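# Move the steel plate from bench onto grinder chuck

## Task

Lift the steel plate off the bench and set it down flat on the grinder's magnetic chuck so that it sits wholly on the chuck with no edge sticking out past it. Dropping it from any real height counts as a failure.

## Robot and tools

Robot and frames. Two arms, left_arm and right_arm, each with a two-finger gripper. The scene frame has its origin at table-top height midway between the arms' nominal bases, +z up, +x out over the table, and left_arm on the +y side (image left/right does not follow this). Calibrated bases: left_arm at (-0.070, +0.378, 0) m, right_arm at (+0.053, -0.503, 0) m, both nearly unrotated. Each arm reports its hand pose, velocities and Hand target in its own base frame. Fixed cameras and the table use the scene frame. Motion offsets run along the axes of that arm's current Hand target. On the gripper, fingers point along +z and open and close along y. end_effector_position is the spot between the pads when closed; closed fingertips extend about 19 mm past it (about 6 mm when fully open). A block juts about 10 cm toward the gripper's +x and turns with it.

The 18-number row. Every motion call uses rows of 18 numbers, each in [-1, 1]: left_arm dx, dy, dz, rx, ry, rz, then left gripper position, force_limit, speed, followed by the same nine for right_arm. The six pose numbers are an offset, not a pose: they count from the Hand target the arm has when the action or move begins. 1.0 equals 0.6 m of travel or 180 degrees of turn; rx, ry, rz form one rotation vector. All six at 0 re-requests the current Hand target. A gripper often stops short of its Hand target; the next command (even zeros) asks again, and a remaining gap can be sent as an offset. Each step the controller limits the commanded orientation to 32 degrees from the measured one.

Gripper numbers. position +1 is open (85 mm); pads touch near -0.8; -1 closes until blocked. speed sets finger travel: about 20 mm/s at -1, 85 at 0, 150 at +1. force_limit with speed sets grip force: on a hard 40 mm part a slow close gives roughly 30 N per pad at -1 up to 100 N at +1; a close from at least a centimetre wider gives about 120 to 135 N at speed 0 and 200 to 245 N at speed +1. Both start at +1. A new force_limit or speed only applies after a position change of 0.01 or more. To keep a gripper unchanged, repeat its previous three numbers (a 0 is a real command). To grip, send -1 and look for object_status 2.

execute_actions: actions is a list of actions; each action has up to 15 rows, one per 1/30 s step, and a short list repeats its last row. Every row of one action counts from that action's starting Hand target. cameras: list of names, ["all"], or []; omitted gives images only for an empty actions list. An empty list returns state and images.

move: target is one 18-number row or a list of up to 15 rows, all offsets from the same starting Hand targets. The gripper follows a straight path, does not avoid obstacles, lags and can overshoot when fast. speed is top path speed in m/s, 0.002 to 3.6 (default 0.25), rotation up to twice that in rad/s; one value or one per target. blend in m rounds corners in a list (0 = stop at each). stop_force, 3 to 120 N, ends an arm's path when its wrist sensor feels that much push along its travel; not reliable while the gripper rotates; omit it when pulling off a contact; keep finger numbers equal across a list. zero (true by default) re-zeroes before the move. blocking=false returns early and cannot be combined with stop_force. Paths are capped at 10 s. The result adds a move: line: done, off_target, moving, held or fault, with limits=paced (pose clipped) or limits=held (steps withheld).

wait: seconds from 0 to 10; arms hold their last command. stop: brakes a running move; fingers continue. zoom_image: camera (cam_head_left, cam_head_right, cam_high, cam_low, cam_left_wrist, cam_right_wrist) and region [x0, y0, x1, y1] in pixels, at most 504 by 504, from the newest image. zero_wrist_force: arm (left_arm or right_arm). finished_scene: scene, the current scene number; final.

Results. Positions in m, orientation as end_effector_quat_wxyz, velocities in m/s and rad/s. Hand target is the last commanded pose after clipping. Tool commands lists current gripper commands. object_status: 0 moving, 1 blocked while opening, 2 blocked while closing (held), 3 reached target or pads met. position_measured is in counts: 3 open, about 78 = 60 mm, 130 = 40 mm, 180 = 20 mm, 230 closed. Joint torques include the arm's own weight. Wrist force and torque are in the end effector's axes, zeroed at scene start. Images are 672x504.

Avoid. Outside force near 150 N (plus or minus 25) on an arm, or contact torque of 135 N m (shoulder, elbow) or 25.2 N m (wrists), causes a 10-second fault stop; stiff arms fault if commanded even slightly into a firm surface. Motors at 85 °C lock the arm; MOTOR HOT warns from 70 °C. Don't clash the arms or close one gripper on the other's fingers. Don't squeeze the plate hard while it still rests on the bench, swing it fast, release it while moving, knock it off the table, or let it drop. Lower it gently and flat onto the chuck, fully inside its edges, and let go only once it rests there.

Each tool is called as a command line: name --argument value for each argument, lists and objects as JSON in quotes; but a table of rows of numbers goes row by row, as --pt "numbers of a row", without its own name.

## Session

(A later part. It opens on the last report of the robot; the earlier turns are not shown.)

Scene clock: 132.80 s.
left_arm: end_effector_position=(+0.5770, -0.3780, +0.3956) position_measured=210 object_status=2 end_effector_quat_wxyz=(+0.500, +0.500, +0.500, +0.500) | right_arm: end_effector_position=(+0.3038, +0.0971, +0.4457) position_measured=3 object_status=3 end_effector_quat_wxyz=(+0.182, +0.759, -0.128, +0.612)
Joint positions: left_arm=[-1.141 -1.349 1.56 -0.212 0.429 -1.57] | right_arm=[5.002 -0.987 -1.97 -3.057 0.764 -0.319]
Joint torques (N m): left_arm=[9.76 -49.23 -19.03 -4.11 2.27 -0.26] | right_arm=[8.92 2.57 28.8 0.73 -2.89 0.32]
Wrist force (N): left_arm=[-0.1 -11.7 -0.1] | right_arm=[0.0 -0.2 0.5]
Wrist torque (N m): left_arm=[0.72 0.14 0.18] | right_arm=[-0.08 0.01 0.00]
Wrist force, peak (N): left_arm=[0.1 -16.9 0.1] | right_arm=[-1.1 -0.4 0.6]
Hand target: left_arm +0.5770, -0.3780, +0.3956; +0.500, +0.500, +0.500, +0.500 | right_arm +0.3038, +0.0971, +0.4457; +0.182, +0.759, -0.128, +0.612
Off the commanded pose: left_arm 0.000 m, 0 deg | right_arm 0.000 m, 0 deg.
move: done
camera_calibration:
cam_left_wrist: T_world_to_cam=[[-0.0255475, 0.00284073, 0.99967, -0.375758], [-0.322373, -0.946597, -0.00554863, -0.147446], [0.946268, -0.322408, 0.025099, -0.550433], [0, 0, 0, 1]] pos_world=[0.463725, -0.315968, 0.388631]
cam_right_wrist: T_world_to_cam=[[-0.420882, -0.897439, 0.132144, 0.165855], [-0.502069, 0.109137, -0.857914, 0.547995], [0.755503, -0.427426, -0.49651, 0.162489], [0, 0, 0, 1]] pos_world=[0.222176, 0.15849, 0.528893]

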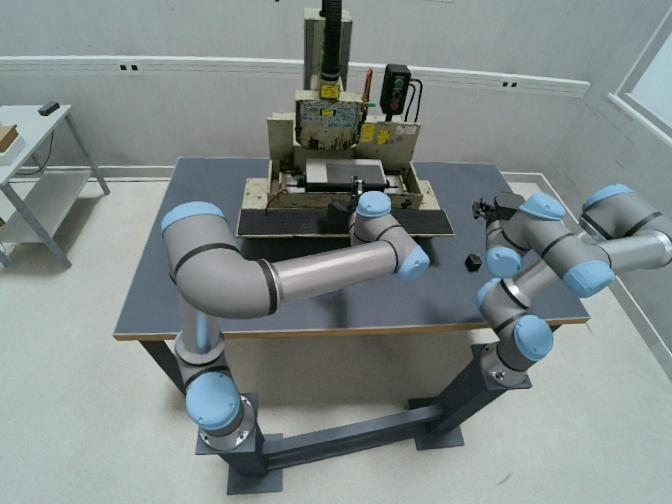

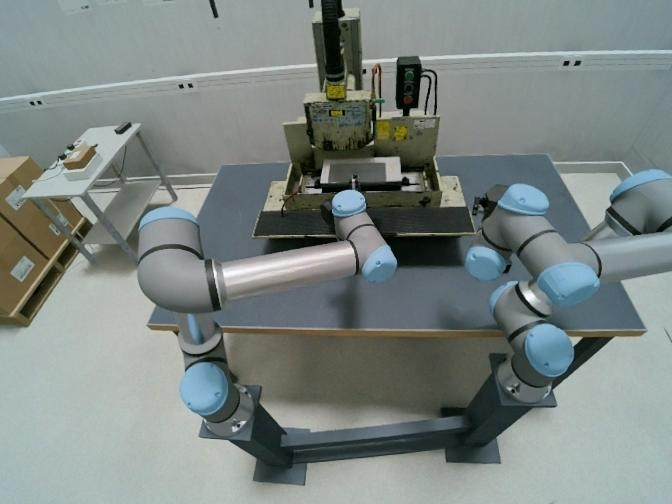

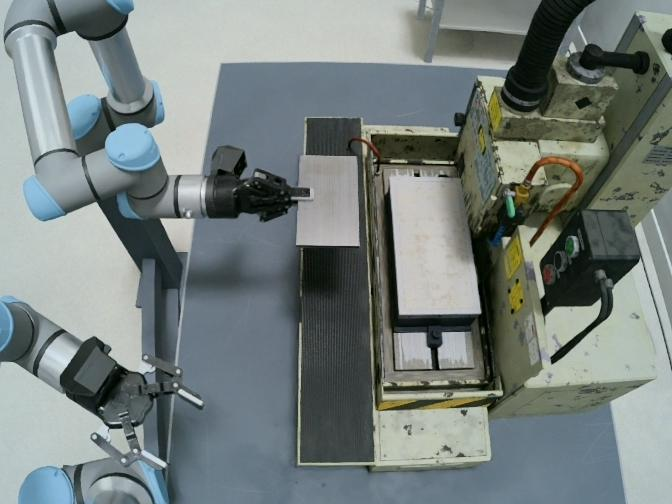

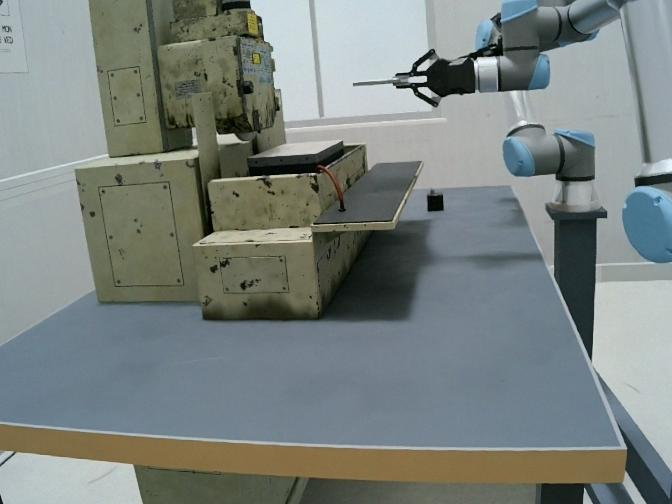

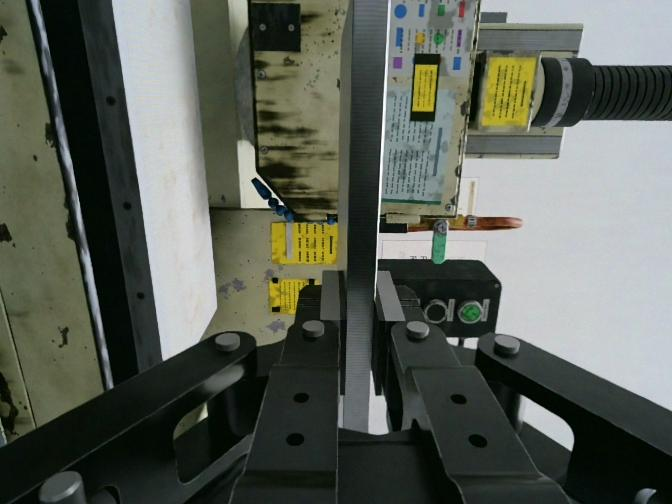

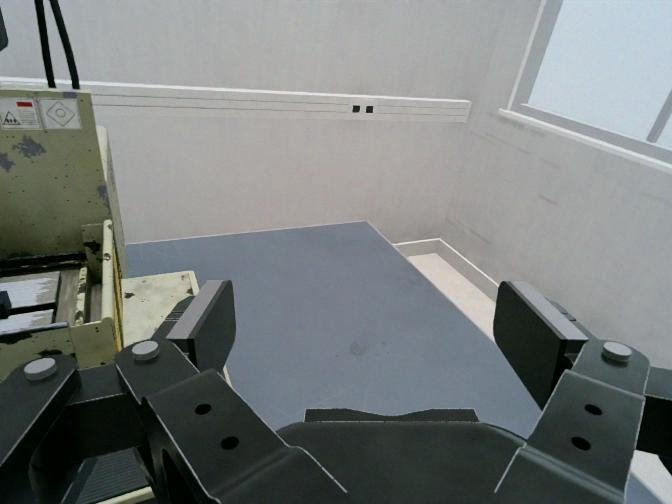

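move --pt "0 0 0.2 0.111 0 0 -1 -0.5 -1 0 0 0 0 0 0 1 1 1" --pt "0 -0.11 0.35 0.111 0 0 -1 -0.5 -1 0 0 0 0 0 0 1 1 1" --speed 0.12 --cameras '["cam_low","cam_high","cam_left_wrist"]'

Scene clock: 151.00 s.
left_arm: end_effector_position=(+0.7871, -0.3779, +0.3298) position_measured=210 object_status=2 end_effector_quat_wxyz=(+0.406, +0.579, +0.579, +0.406) | right_arm: end_effector_position=(+0.3038, +0.0971, +0.4457) position_measured=3 object_status=3 end_effector_quat_wxyz=(+0.182, +0.759, -0.128, +0.612)
Joint positions: left_arm=[-0.808 -0.762 0.635 0.611 0.823 -1.914] | right_arm=[5.002 -0.987 -1.97 -3.057 0.764 -0.319]
Joint torques (N m): left_arm=[-3.79 -70.69 -21.62 -3.74 -4.25 -1.45] | right_arm=[8.45 4.22 28.6 0.84 -2.8 0.02]
Wrist force (N): left_arm=[0.6 -10.9 4.3] | right_arm=[-0.5 -0.4 0.8]
Wrist torque (N m): left_arm=[0.75 0.07 0.07] | right_arm=[-0.10 0.07 0.00]
Wrist force, peak (N): left_arm=[0.8 -12.1 7.4] | right_arm=[-0.8 -0.5 1.1]
Hand target: left_arm +0.7871, -0.3780, +0.3298; +0.406, +0.579, +0.579, +0.406 | right_arm +0.3038, +0.0971, +0.4457; +0.182, +0.759, -0.128, +0.612
Off the commanded pose: left_arm 0.000 m, 0 deg | right_arm 0.000 m, 0 deg.
move: done
camera_calibration:
cam_left_wrist: T_world_to_cam=[[0.317594, 0.00289599, 0.948222, -0.55774], [-0.305154, -0.946486, 0.105098, -0.130023], [0.897784, -0.322732, -0.299714, -0.602415], [0, 0, 0, 1]] pos_world=[0.678296, -0.315868, 0.361975]
Images, in order (width x height): cam_high 672x504, cam_low 672x504, cam_left_wrist 672x504.

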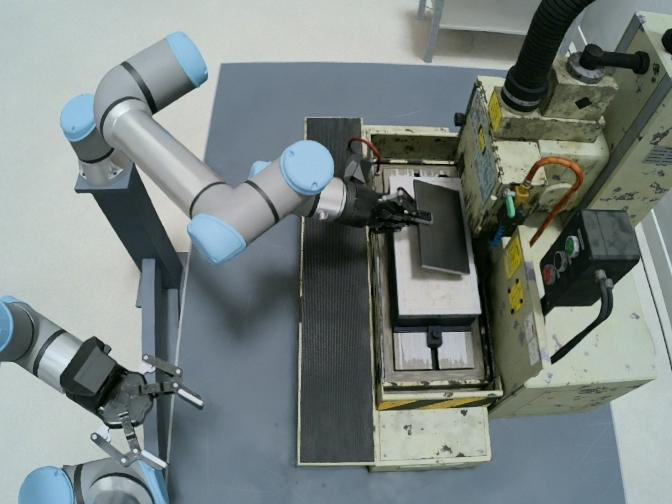

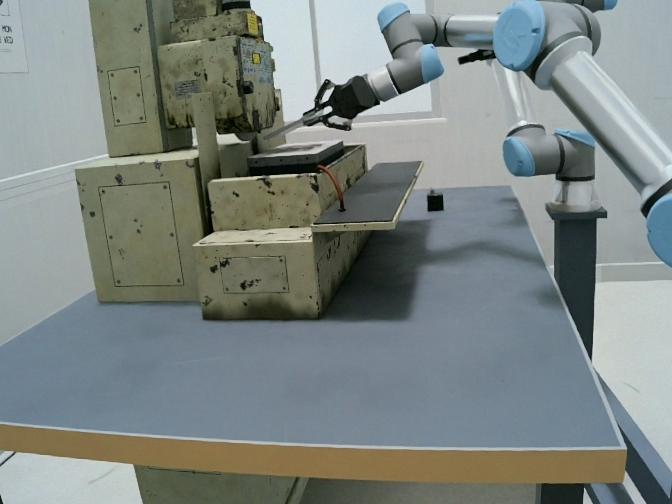

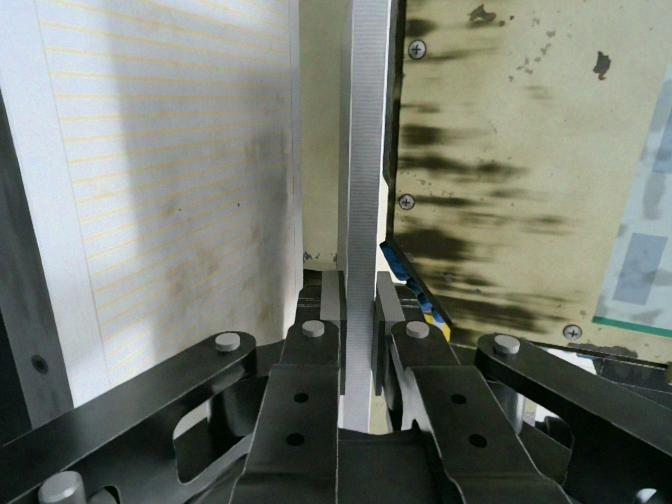

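move --target '[0,-0.0783,0.0285,0,0,0,-1,-0.5,-1,0,0,0,0,0,0,1,1,1]' --speed 0.012 --stop_force 4 --cameras '["cam_low","cam_high","cam_left_wrist"]'

Scene clock: 156.97 s.
left_arm: end_effector_position=(+0.7871, -0.3780, +0.2999) position_measured=210 object_status=2 end_effector_quat_wxyz=(+0.406, +0.579, +0.579, +0.406) | right_arm: end_effector_position=(+0.3038, +0.0971, +0.4457) position_measured=3 object_status=3 end_effector_quat_wxyz=(+0.182, +0.759, -0.128, +0.612)
Joint positions: left_arm=[-0.808 -0.771 0.728 0.527 0.823 -1.914] | right_arm=[5.002 -0.987 -1.97 -3.057 0.764 -0.319]
Joint torques (N m): left_arm=[3.66 -55.69 -43.42 -2.61 -2.88 -0.92] | right_arm=[8.31 2.51 28.61 0.78 -3.01 -0.28]
Wrist force (N): left_arm=[1.1 -8.6 2.3] | right_arm=[-0.5 -0.2 0.6]
Wrist torque (N m): left_arm=[0.57 0.03 0.02] | right_arm=[-0.09 0.07 0.00]
Wrist force, peak (N): left_arm=[0.4 -11.6 4.6] | right_arm=[-1.1 -0.4 1.1]
Hand target: left_arm +0.7871, -0.3780, +0.2999; +0.406, +0.579, +0.579, +0.406 (not the last commanded pose) | right_arm +0.3038, +0.0971, +0.4457; +0.182, +0.759, -0.128, +0.612
Off the commanded pose: left_arm 0.020 m, 0 deg | right_arm 0.000 m, 0 deg.
move: contact (left_arm)
camera_calibration:
cam_left_wrist: T_world_to_cam=[[0.317594, 0.00289599, 0.948222, -0.529388], [-0.305154, -0.946486, 0.105098, -0.126975], [0.897784, -0.322732, -0.299714, -0.611408], [0, 0, 0, 1]] pos_world=[0.678296, -0.315968, 0.332075]
Images, in order (width x height): cam_high 672x504, cam_low 672x504, cam_left_wrist 672x504.

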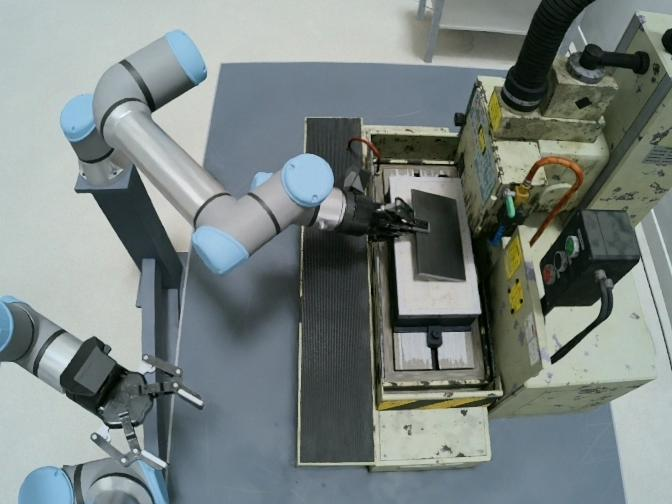

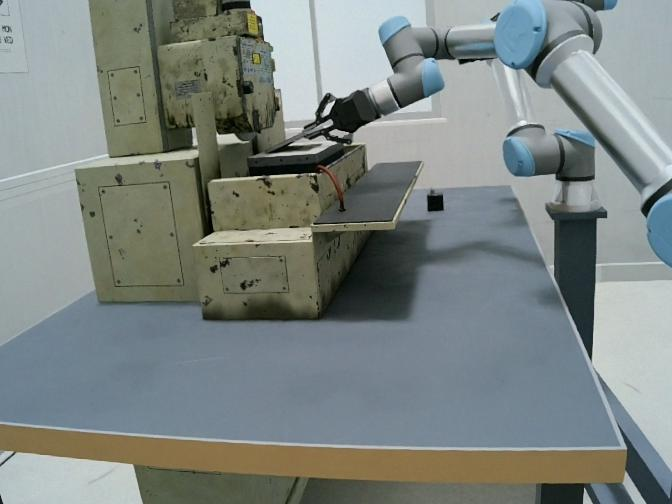

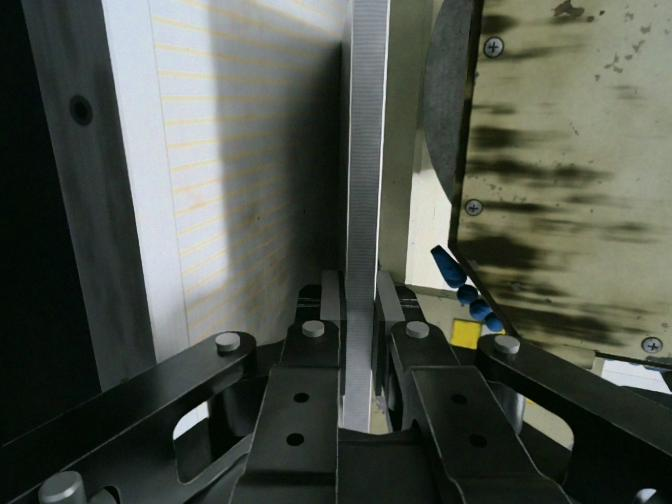

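move --target '[0,-0.0133,0,-0.0278,0,0,-1,-0.5,-1,0,0,0,0,0,0,1,1,1]' --speed 0.03

move --target '[0,0,0,0,0,0,-0.48,-0.5,-1,0,0,0,0,0,0,1,1,1]' --cameras '["cam_low","cam_left_wrist"]'

zoom_image --camera "cam_low" --region '[230, 70, 430, 210]'

Scene clock: 164.97 s.
left_arm: end_effector_position=(+0.7843, -0.3779, +0.2925) position_measured=210 object_status=2 end_effector_quat_wxyz=(+0.431, +0.561, +0.561, +0.431) | right_arm: end_effector_position=(+0.3038, +0.0971, +0.4457) position_measured=3 object_status=3 end_effector_quat_wxyz=(+0.182, +0.759, -0.128, +0.612)
Joint positions: left_arm=[-0.819 -0.829 0.892 0.31 0.787 -1.84] | right_arm=[5.002 -0.987 -1.97 -3.057 0.764 -0.319]
Joint torques (N m): left_arm=[-1.5 -56.17 -44.47 -0.48 0.96 -1.91] | right_arm=[8.16 3.04 29.09 0.85 -3.01 -0.5]
Wrist force (N): left_arm=[0.3 -10.2 2.9] | right_arm=[-0.5 -0.3 0.7]
Wrist torque (N m): left_arm=[0.59 0.05 -0.05] | right_arm=[-0.10 0.08 0.00]
Wrist force, peak (N): left_arm=[0.2 -10.1 3.8] | right_arm=[-0.6 -0.6 0.9]
Hand target: left_arm +0.7844, -0.3780, +0.2924; +0.431, +0.561, +0.561, +0.431 | right_arm +0.3038, +0.0971, +0.4457; +0.182, +0.759, -0.128, +0.612
Off the commanded pose: left_arm 0.000 m, 0 deg | right_arm 0.000 m, 0 deg.
move: done

Scene clock: 165.60 s.
left_arm: end_effector_position=(+0.7844, -0.3780, +0.2928) position_measured=195 object_status=0 end_effector_quat_wxyz=(+0.431, +0.560, +0.561, +0.431) | right_arm: end_effector_position=(+0.3038, +0.0971, +0.4457) position_measured=3 object_status=3 end_effector_quat_wxyz=(+0.182, +0.759, -0.128, +0.612)
Joint positions: left_arm=[-0.819 -0.829 0.891 0.31 0.787 -1.84] | right_arm=[5.002 -0.987 -1.97 -3.057 0.764 -0.319]
Joint torques (N m): left_arm=[4.6 -14.52 10.19 8.33 5.37 -1.85] | right_arm=[8.92 2.53 28.88 0.9 -2.8 -0.6]
Wrist force (N): left_arm=[1.2 53.2 -1.2] | right_arm=[-0.7 -0.5 0.5]
Wrist torque (N m): left_arm=[2.19 0.12 0.66] | right_arm=[-0.12 0.12 0.00]
Wrist force, peak (N): left_arm=[1.2 53.2 -1.2] | right_arm=[-0.5 -0.5 1.0]
Hand target: left_arm +0.7844, -0.3780, +0.2924; +0.431, +0.561, +0.561, +0.431 | right_arm +0.3038, +0.0971, +0.4457; +0.182, +0.759, -0.128, +0.612
Off the commanded pose: left_arm 0.000 m, 0 deg | right_arm 0.000 m, 0 deg.
move: done
camera_calibration:
cam_left_wrist: T_world_to_cam=[[0.233074, 0.00357499, 0.972453, -0.46237], [-0.31303, -0.946493, 0.0785054, -0.113075], [0.9207, -0.322705, -0.219484, -0.652595], [0, 0, 0, 1]] pos_world=[0.673214, -0.315967, 0.315276]
Images, in order (width x height): cam_low 672x504, cam_left_wrist 672x504.

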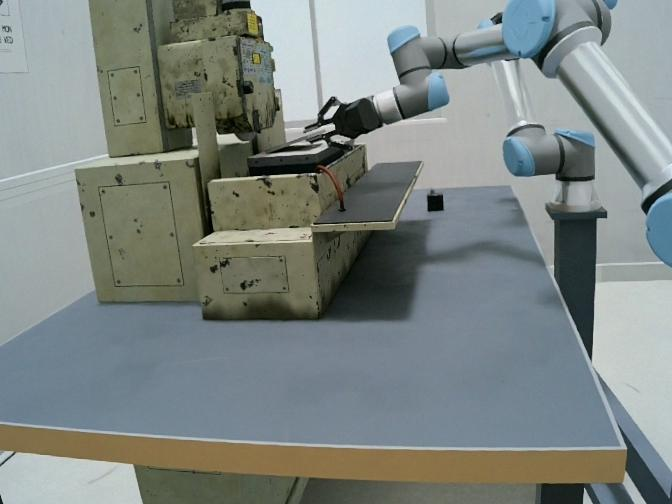

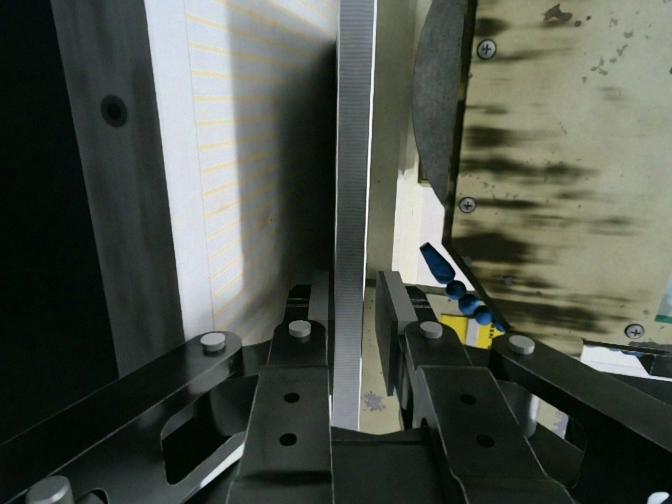

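Scaled by 2.520 from the camera's 672x504 image, which has a finer 960x720 frame.

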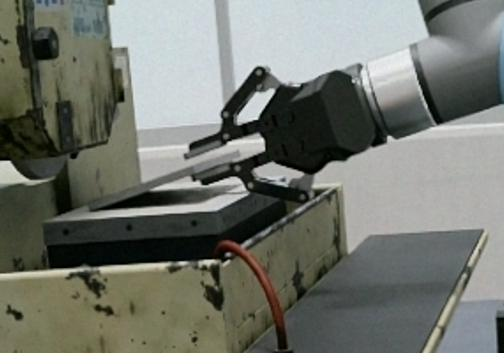

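move --target '[0,0.02,0,0,0,0,-0.48,-0.5,-1,0,0,0,0,0,0,1,1,1]' --speed 0.03 --cameras '["cam_low","cam_left_wrist"]'

zoom_image --camera "cam_low" --region '[230, 70, 430, 210]'

Scene clock: 169.50 s.
left_arm: end_effector_position=(+0.7875, -0.3780, +0.3040) position_measured=195 object_status=1 end_effector_quat_wxyz=(+0.431, +0.561, +0.561, +0.431) | right_arm: end_effector_position=(+0.3038, +0.0971, +0.4457) position_measured=3 object_status=3 end_effector_quat_wxyz=(+0.182, +0.759, -0.128, +0.612)
Joint positions: left_arm=[-0.815 -0.823 0.851 0.343 0.791 -1.838] | right_arm=[5.002 -0.987 -1.97 -3.057 0.764 -0.319]
Joint torques (N m): left_arm=[3.11 -61.48 -14.07 -3.02 0.28 0.28] | right_arm=[9.1 2.9 28.57 0.8 -2.83 -0.62]
Wrist force (N): left_arm=[1.0 -7.1 -0.2] | right_arm=[-0.4 -0.3 0.7]
Wrist torque (N m): left_arm=[0.33 0.07 -0.03] | right_arm=[-0.09 0.06 -0.01]
Wrist force, peak (N): left_arm=[-1.8 66.7 -3.0] | right_arm=[-0.9 -0.7 0.8]
Hand target: left_arm +0.7875, -0.3780, +0.3040; +0.431, +0.561, +0.561, +0.431 | right_arm +0.3038, +0.0971, +0.4457; +0.182, +0.759, -0.128, +0.612
Off the commanded pose: left_arm 0.000 m, 0 deg | right_arm 0.000 m, 0 deg.
move: done
camera_calibration:
cam_left_wrist: T_world_to_cam=[[0.233582, 0.00285643, 0.972333, -0.474612], [-0.313163, -0.94649, 0.078011, -0.11274], [0.920526, -0.32272, -0.220188, -0.652627], [0, 0, 0, 1]] pos_world=[0.676315, -0.315968, 0.326576]
Images, in order (width x height): cam_low 672x504, cam_left_wrist 672x504.

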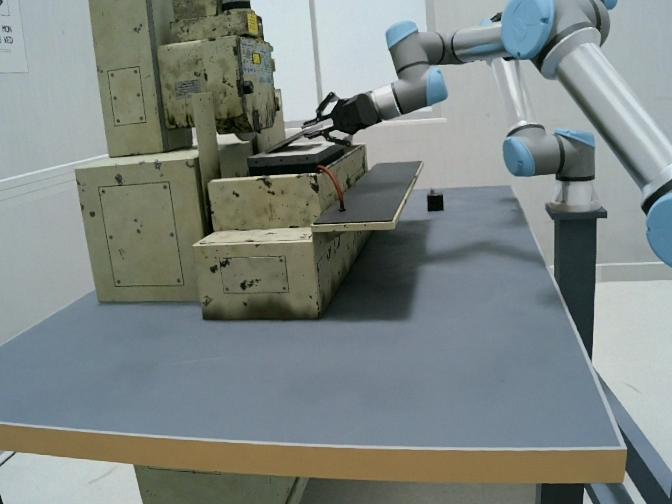

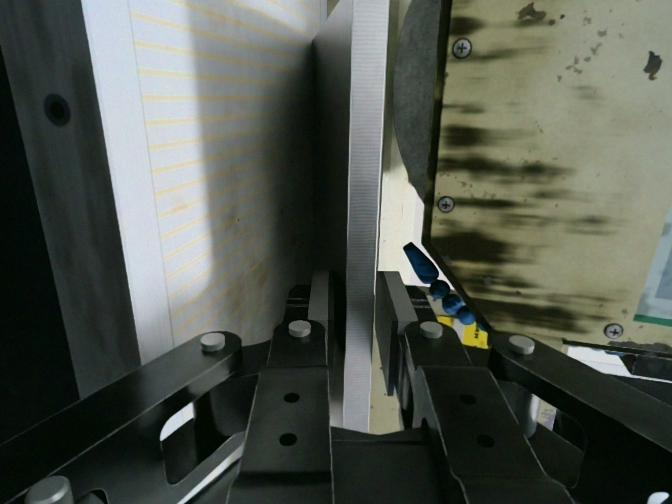

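Scaled by 2.520 from the camera's 672x504 image, which has a finer 960x720 frame.

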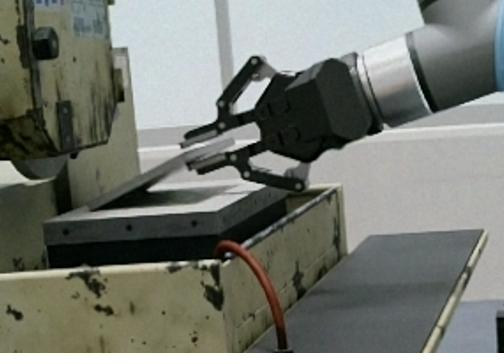

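move --target '[0,-0.0277,-0.0193,0.0833,0,0,-0.48,-0.5,-1,0,0,0,0,0,0,1,1,1]' --speed 0.03 --cameras '["cam_low","cam_left_wrist"]'

zoom_image --camera "cam_low" --region '[230, 70, 430, 210]'

Scene clock: 178.97 s.
left_arm: end_effector_position=(+0.7721, -0.3781, +0.2908) position_measured=195 object_status=1 end_effector_quat_wxyz=(+0.354, +0.612, +0.612, +0.354) end_effector_velocity=(+0.000, +0.000, -0.001) end_effector_angular_velocity=(+0.004, +0.000, +0.000) | right_arm: end_effector_position=(+0.3038, +0.0971, +0.4457) position_measured=3 object_status=3 end_effector_quat_wxyz=(+0.182, +0.759, -0.128, +0.612)
Joint positions: left_arm=[-0.804 -0.68 0.511 0.862 0.897 -2.049] | right_arm=[5.002 -0.987 -1.97 -3.057 0.764 -0.319]
Joint velocities: left_arm=[0 -0.001 0.005 -0.003 -0.002 0.003] | right_arm=[within noise]
Joint torques (N m): left_arm=[4.25 -76.99 -13.22 -1.84 -4.01 2] | right_arm=[9.1 2.68 28.97 0.79 -3.02 -1.21]
Wrist force (N): left_arm=[2.8 -5.7 1.5] | right_arm=[-0.6 -0.3 0.8]
Wrist torque (N m): left_arm=[0.34 -0.18 0.15] | right_arm=[-0.11 0.08 0.00]
Wrist force, peak (N): left_arm=[0.3 -7.6 4.5] | right_arm=[-0.8 -0.3 1.0]
Hand target: left_arm +0.7720, -0.3780, +0.2909; +0.354, +0.612, +0.612, +0.354 | right_arm +0.3038, +0.0971, +0.4457; +0.182, +0.759, -0.128, +0.612
Off the commanded pose: left_arm 0.000 m, 0 deg | right_arm 0.000 m, 0 deg.
move: done
camera_calibration:
cam_left_wrist: T_world_to_cam=[[0.477396, 0.00320637, 0.878683, -0.619036], [-0.282386, -0.946387, 0.156876, -0.16323], [0.832076, -0.32302, -0.450896, -0.506081], [0, 0, 0, 1]] pos_world=[0.67053, -0.315968, 0.341354]
Images, in order (width x height): cam_low 672x504, cam_left_wrist 672x504.

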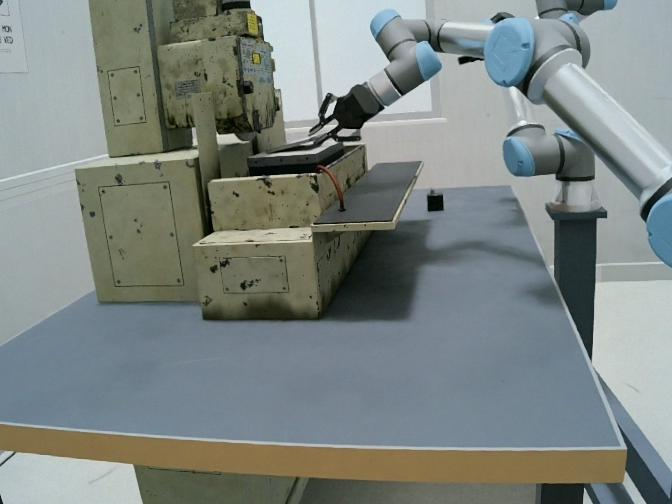

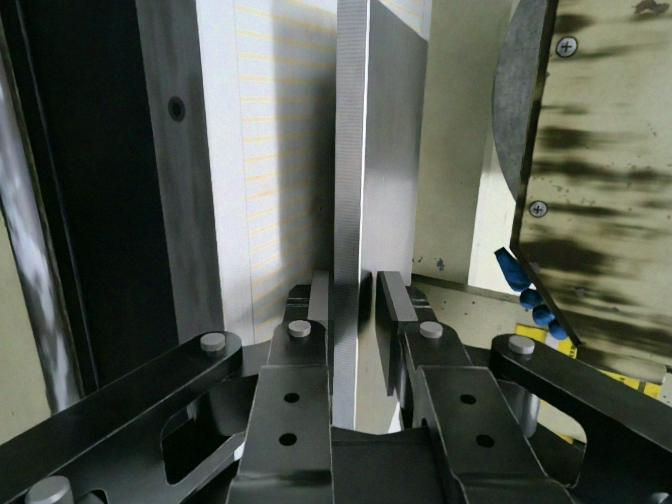

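Scaled by 2.520 from the camera's 672x504 image, which has a finer 960x720 frame.

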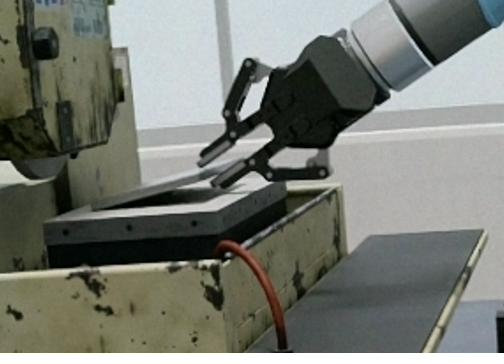

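move --target '[0,-0.0216,0.0125,0,0,0,-0.48,-0.5,-1,0,0,0,0,0,0,1,1,1]' --speed 0.01 --stop_force 5 --cameras '["cam_low","cam_left_wrist"]'

zoom_image --camera "cam_low" --region '[230, 70, 430, 210]'

Scene clock: 184.07 s.
left_arm: end_effector_position=(+0.7720, -0.3780, +0.2862) position_measured=195 object_status=1 end_effector_quat_wxyz=(+0.354, +0.612, +0.612, +0.354) | right_arm: end_effector_position=(+0.3038, +0.0971, +0.4457) position_measured=3 object_status=3 end_effector_quat_wxyz=(+0.182, +0.759, -0.128, +0.612)
Joint positions: left_arm=[-0.804 -0.684 0.53 0.847 0.897 -2.049] | right_arm=[5.002 -0.987 -1.97 -3.057 0.764 -0.319]
Joint torques (N m): left_arm=[-4.06 -52.82 -40.75 -0.23 -2.69 0.64] | right_arm=[8.36 2.71 28.28 0.92 -2.95 -1.29]
Wrist force (N): left_arm=[2.8 -4.5 -0.5] | right_arm=[-0.4 -0.5 0.4]
Wrist torque (N m): left_arm=[0.33 -0.18 0.13] | right_arm=[-0.12 0.07 0.00]
Wrist force, peak (N): left_arm=[2.1 -5.9 2.2] | right_arm=[-0.7 -0.8 0.6]
Hand target: left_arm +0.7720, -0.3780, +0.2862; +0.354, +0.612, +0.612, +0.354 (not the last commanded pose) | right_arm +0.3038, +0.0971, +0.4457; +0.182, +0.759, -0.128, +0.612
Off the commanded pose: left_arm 0.010 m, 0 deg | right_arm 0.000 m, 0 deg.
move: contact (left_arm)
camera_calibration:
cam_left_wrist: T_world_to_cam=[[0.477269, 0.00293465, 0.878753, -0.614971], [-0.282275, -0.946487, 0.15647, -0.162506], [0.832187, -0.322728, -0.4509, -0.508052], [0, 0, 0, 1]] pos_world=[0.670429, -0.315968, 0.336754]
Images, in order (width x height): cam_low 672x504, cam_left_wrist 672x504.

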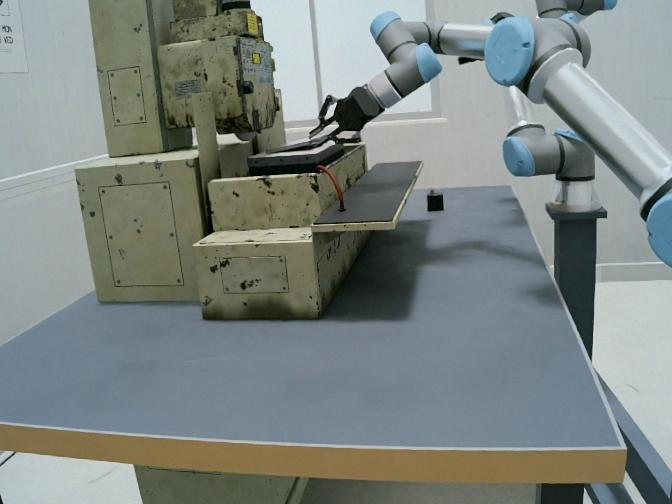

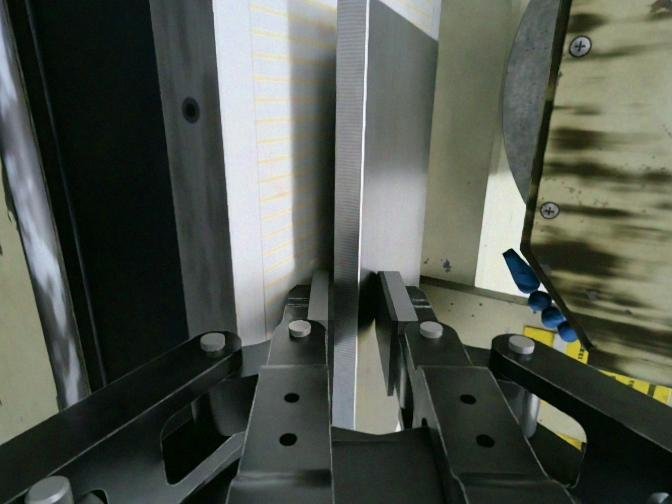

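Scaled by 2.520 from the camera's 672x504 image, which has a finer 960x720 frame.

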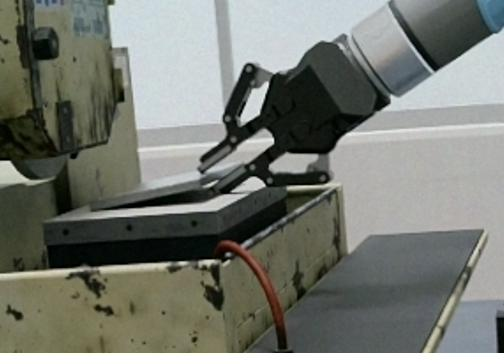

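Retreat slowly horizontally.

move --target '[0,-0.03,-0.052,0,0,0,-0.48,-0.5,-1,0,0,0,0,0,0,1,1,1]' --speed 0.02 --cameras '["cam_low","cam_left_wrist","cam_high"]'

zoom_image --camera "cam_low" --region '[230, 70, 430, 210]'

Scene clock: 187.83 s.
left_arm: end_effector_position=(+0.7359, -0.3781, +0.2863) position_measured=195 object_status=1 end_effector_quat_wxyz=(+0.354, +0.612, +0.612, +0.354) end_effector_velocity=(+0.001, +0.000, +0.001) end_effector_angular_velocity=(+0.000, -0.001, +0.000) | right_arm: end_effector_position=(+0.3038, +0.0971, +0.4457) position_measured=3 object_status=3 end_effector_quat_wxyz=(+0.182, +0.759, -0.128, +0.612)
Joint positions: left_arm=[-0.846 -0.797 0.737 0.774 0.865 -2.084] | right_arm=[5.002 -0.987 -1.97 -3.057 0.764 -0.319]
Joint velocities: left_arm=[0.001 0.002 -0.005 0.002 0 0.002] | right_arm=[within noise]
Joint torques (N m): left_arm=[8.64 -46.53 -36.92 2 -0.88 1.79] | right_arm=[7.78 2.53 29.14 0.87 -2.99 -1.58]
Wrist force (N): left_arm=[1.7 0.2 1.9] | right_arm=[-0.5 -0.3 0.4]
Wrist torque (N m): left_arm=[0.30 -0.11 0.14] | right_arm=[-0.09 0.08 0.01]
Wrist force, peak (N): left_arm=[3.1 -4.6 -0.8] | right_arm=[-0.5 -0.6 0.9]
Hand target: left_arm +0.7360, -0.3780, +0.2862; +0.354, +0.612, +0.612, +0.354 | right_arm +0.3038, +0.0971, +0.4457; +0.182, +0.759, -0.128, +0.612
Off the commanded pose: left_arm 0.000 m, 0 deg | right_arm 0.000 m, 0 deg.
move: done
camera_calibration:
cam_left_wrist: T_world_to_cam=[[0.477133, 0.00317329, 0.878825, -0.597604], [-0.28227, -0.946456, 0.156668, -0.17285], [0.832267, -0.322818, -0.45069, -0.478192], [0, 0, 0, 1]] pos_world=[0.634329, -0.316068, 0.336754]
Images, in order (width x height): cam_high 672x504, cam_low 672x504, cam_left_wrist 672x504.

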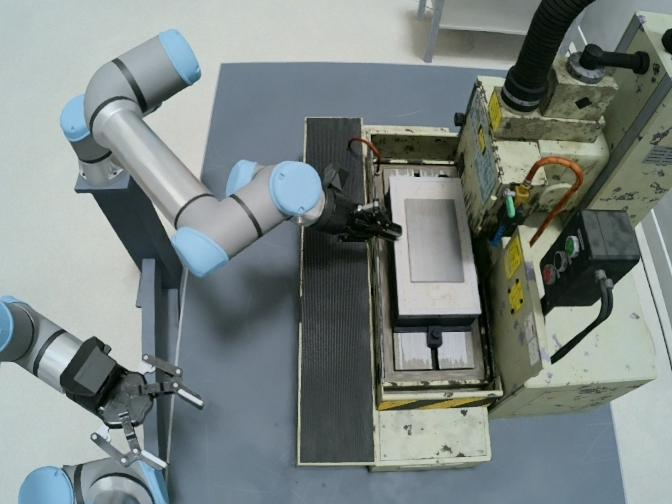

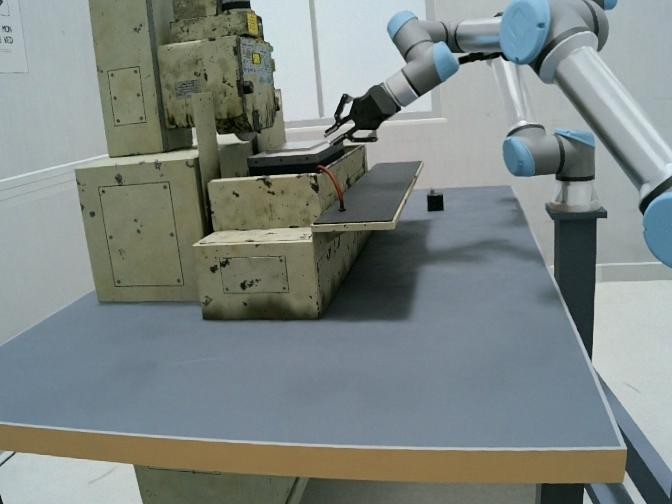

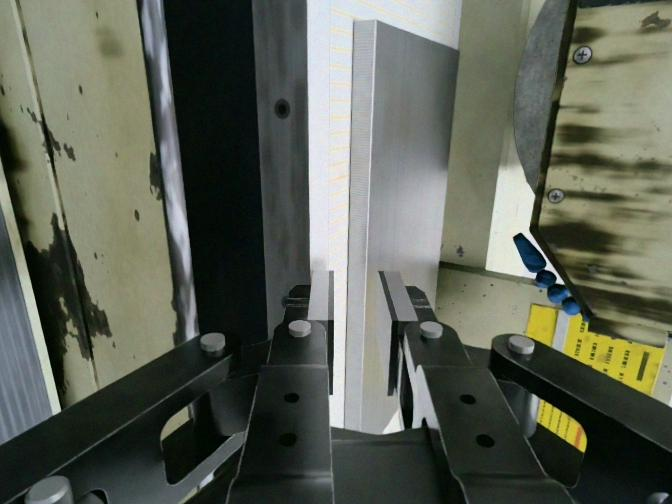

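Scaled by 2.520 from the camera's 672x504 image, which has a finer 960x720 frame.

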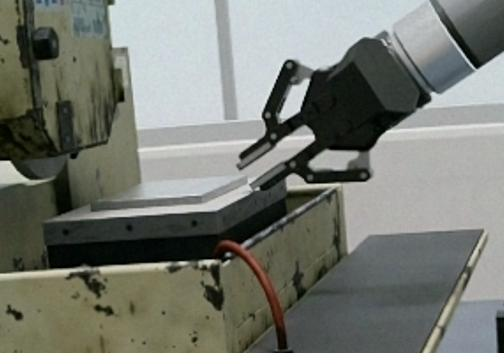

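Flat and centred. Back off.

move --target '[0,0.1,-0.25,0,0,0,-0.48,-0.5,-1,0,0,0,0,0,0,1,1,1]' --speed 0.15

finished_scene --scene 1

Scene clock: 191.17 s.
left_arm: end_effector_position=(+0.6360, -0.3780, +0.4131) position_measured=195 object_status=1 end_effector_quat_wxyz=(+0.354, +0.612, +0.612, +0.354) | right_arm: end_effector_position=(+0.3038, +0.0971, +0.4457) position_measured=3 object_status=3 end_effector_quat_wxyz=(+0.182, +0.759, -0.128, +0.612)
Joint positions: left_arm=[-0.981 -0.985 0.744 1.044 0.766 -2.212] | right_arm=[5.002 -0.987 -1.97 -3.057 0.764 -0.319]
Joint torques (N m): left_arm=[3.54 -44.83 -10.89 2.25 1.26 1.42] | right_arm=[8.11 1.79 28.44 0.78 -3.02 -1.59]
Wrist force (N): left_arm=[2.2 0.0 1.9] | right_arm=[-0.6 -0.9 0.7]
Wrist torque (N m): left_arm=[0.28 -0.22 0.02] | right_arm=[-0.18 0.09 0.00]
Wrist force, peak (N): left_arm=[2.2 -0.4 4.3] | right_arm=[-0.4 -0.6 1.1]
Hand target: left_arm +0.6359, -0.3780, +0.4130; +0.354, +0.612, +0.612, +0.354 | right_arm +0.3038, +0.0971, +0.4457; +0.182, +0.759, -0.128, +0.612
Off the commanded pose: left_arm 0.000 m, 0 deg | right_arm 0.000 m, 0 deg.
move: done

The scene is finished: the task was done.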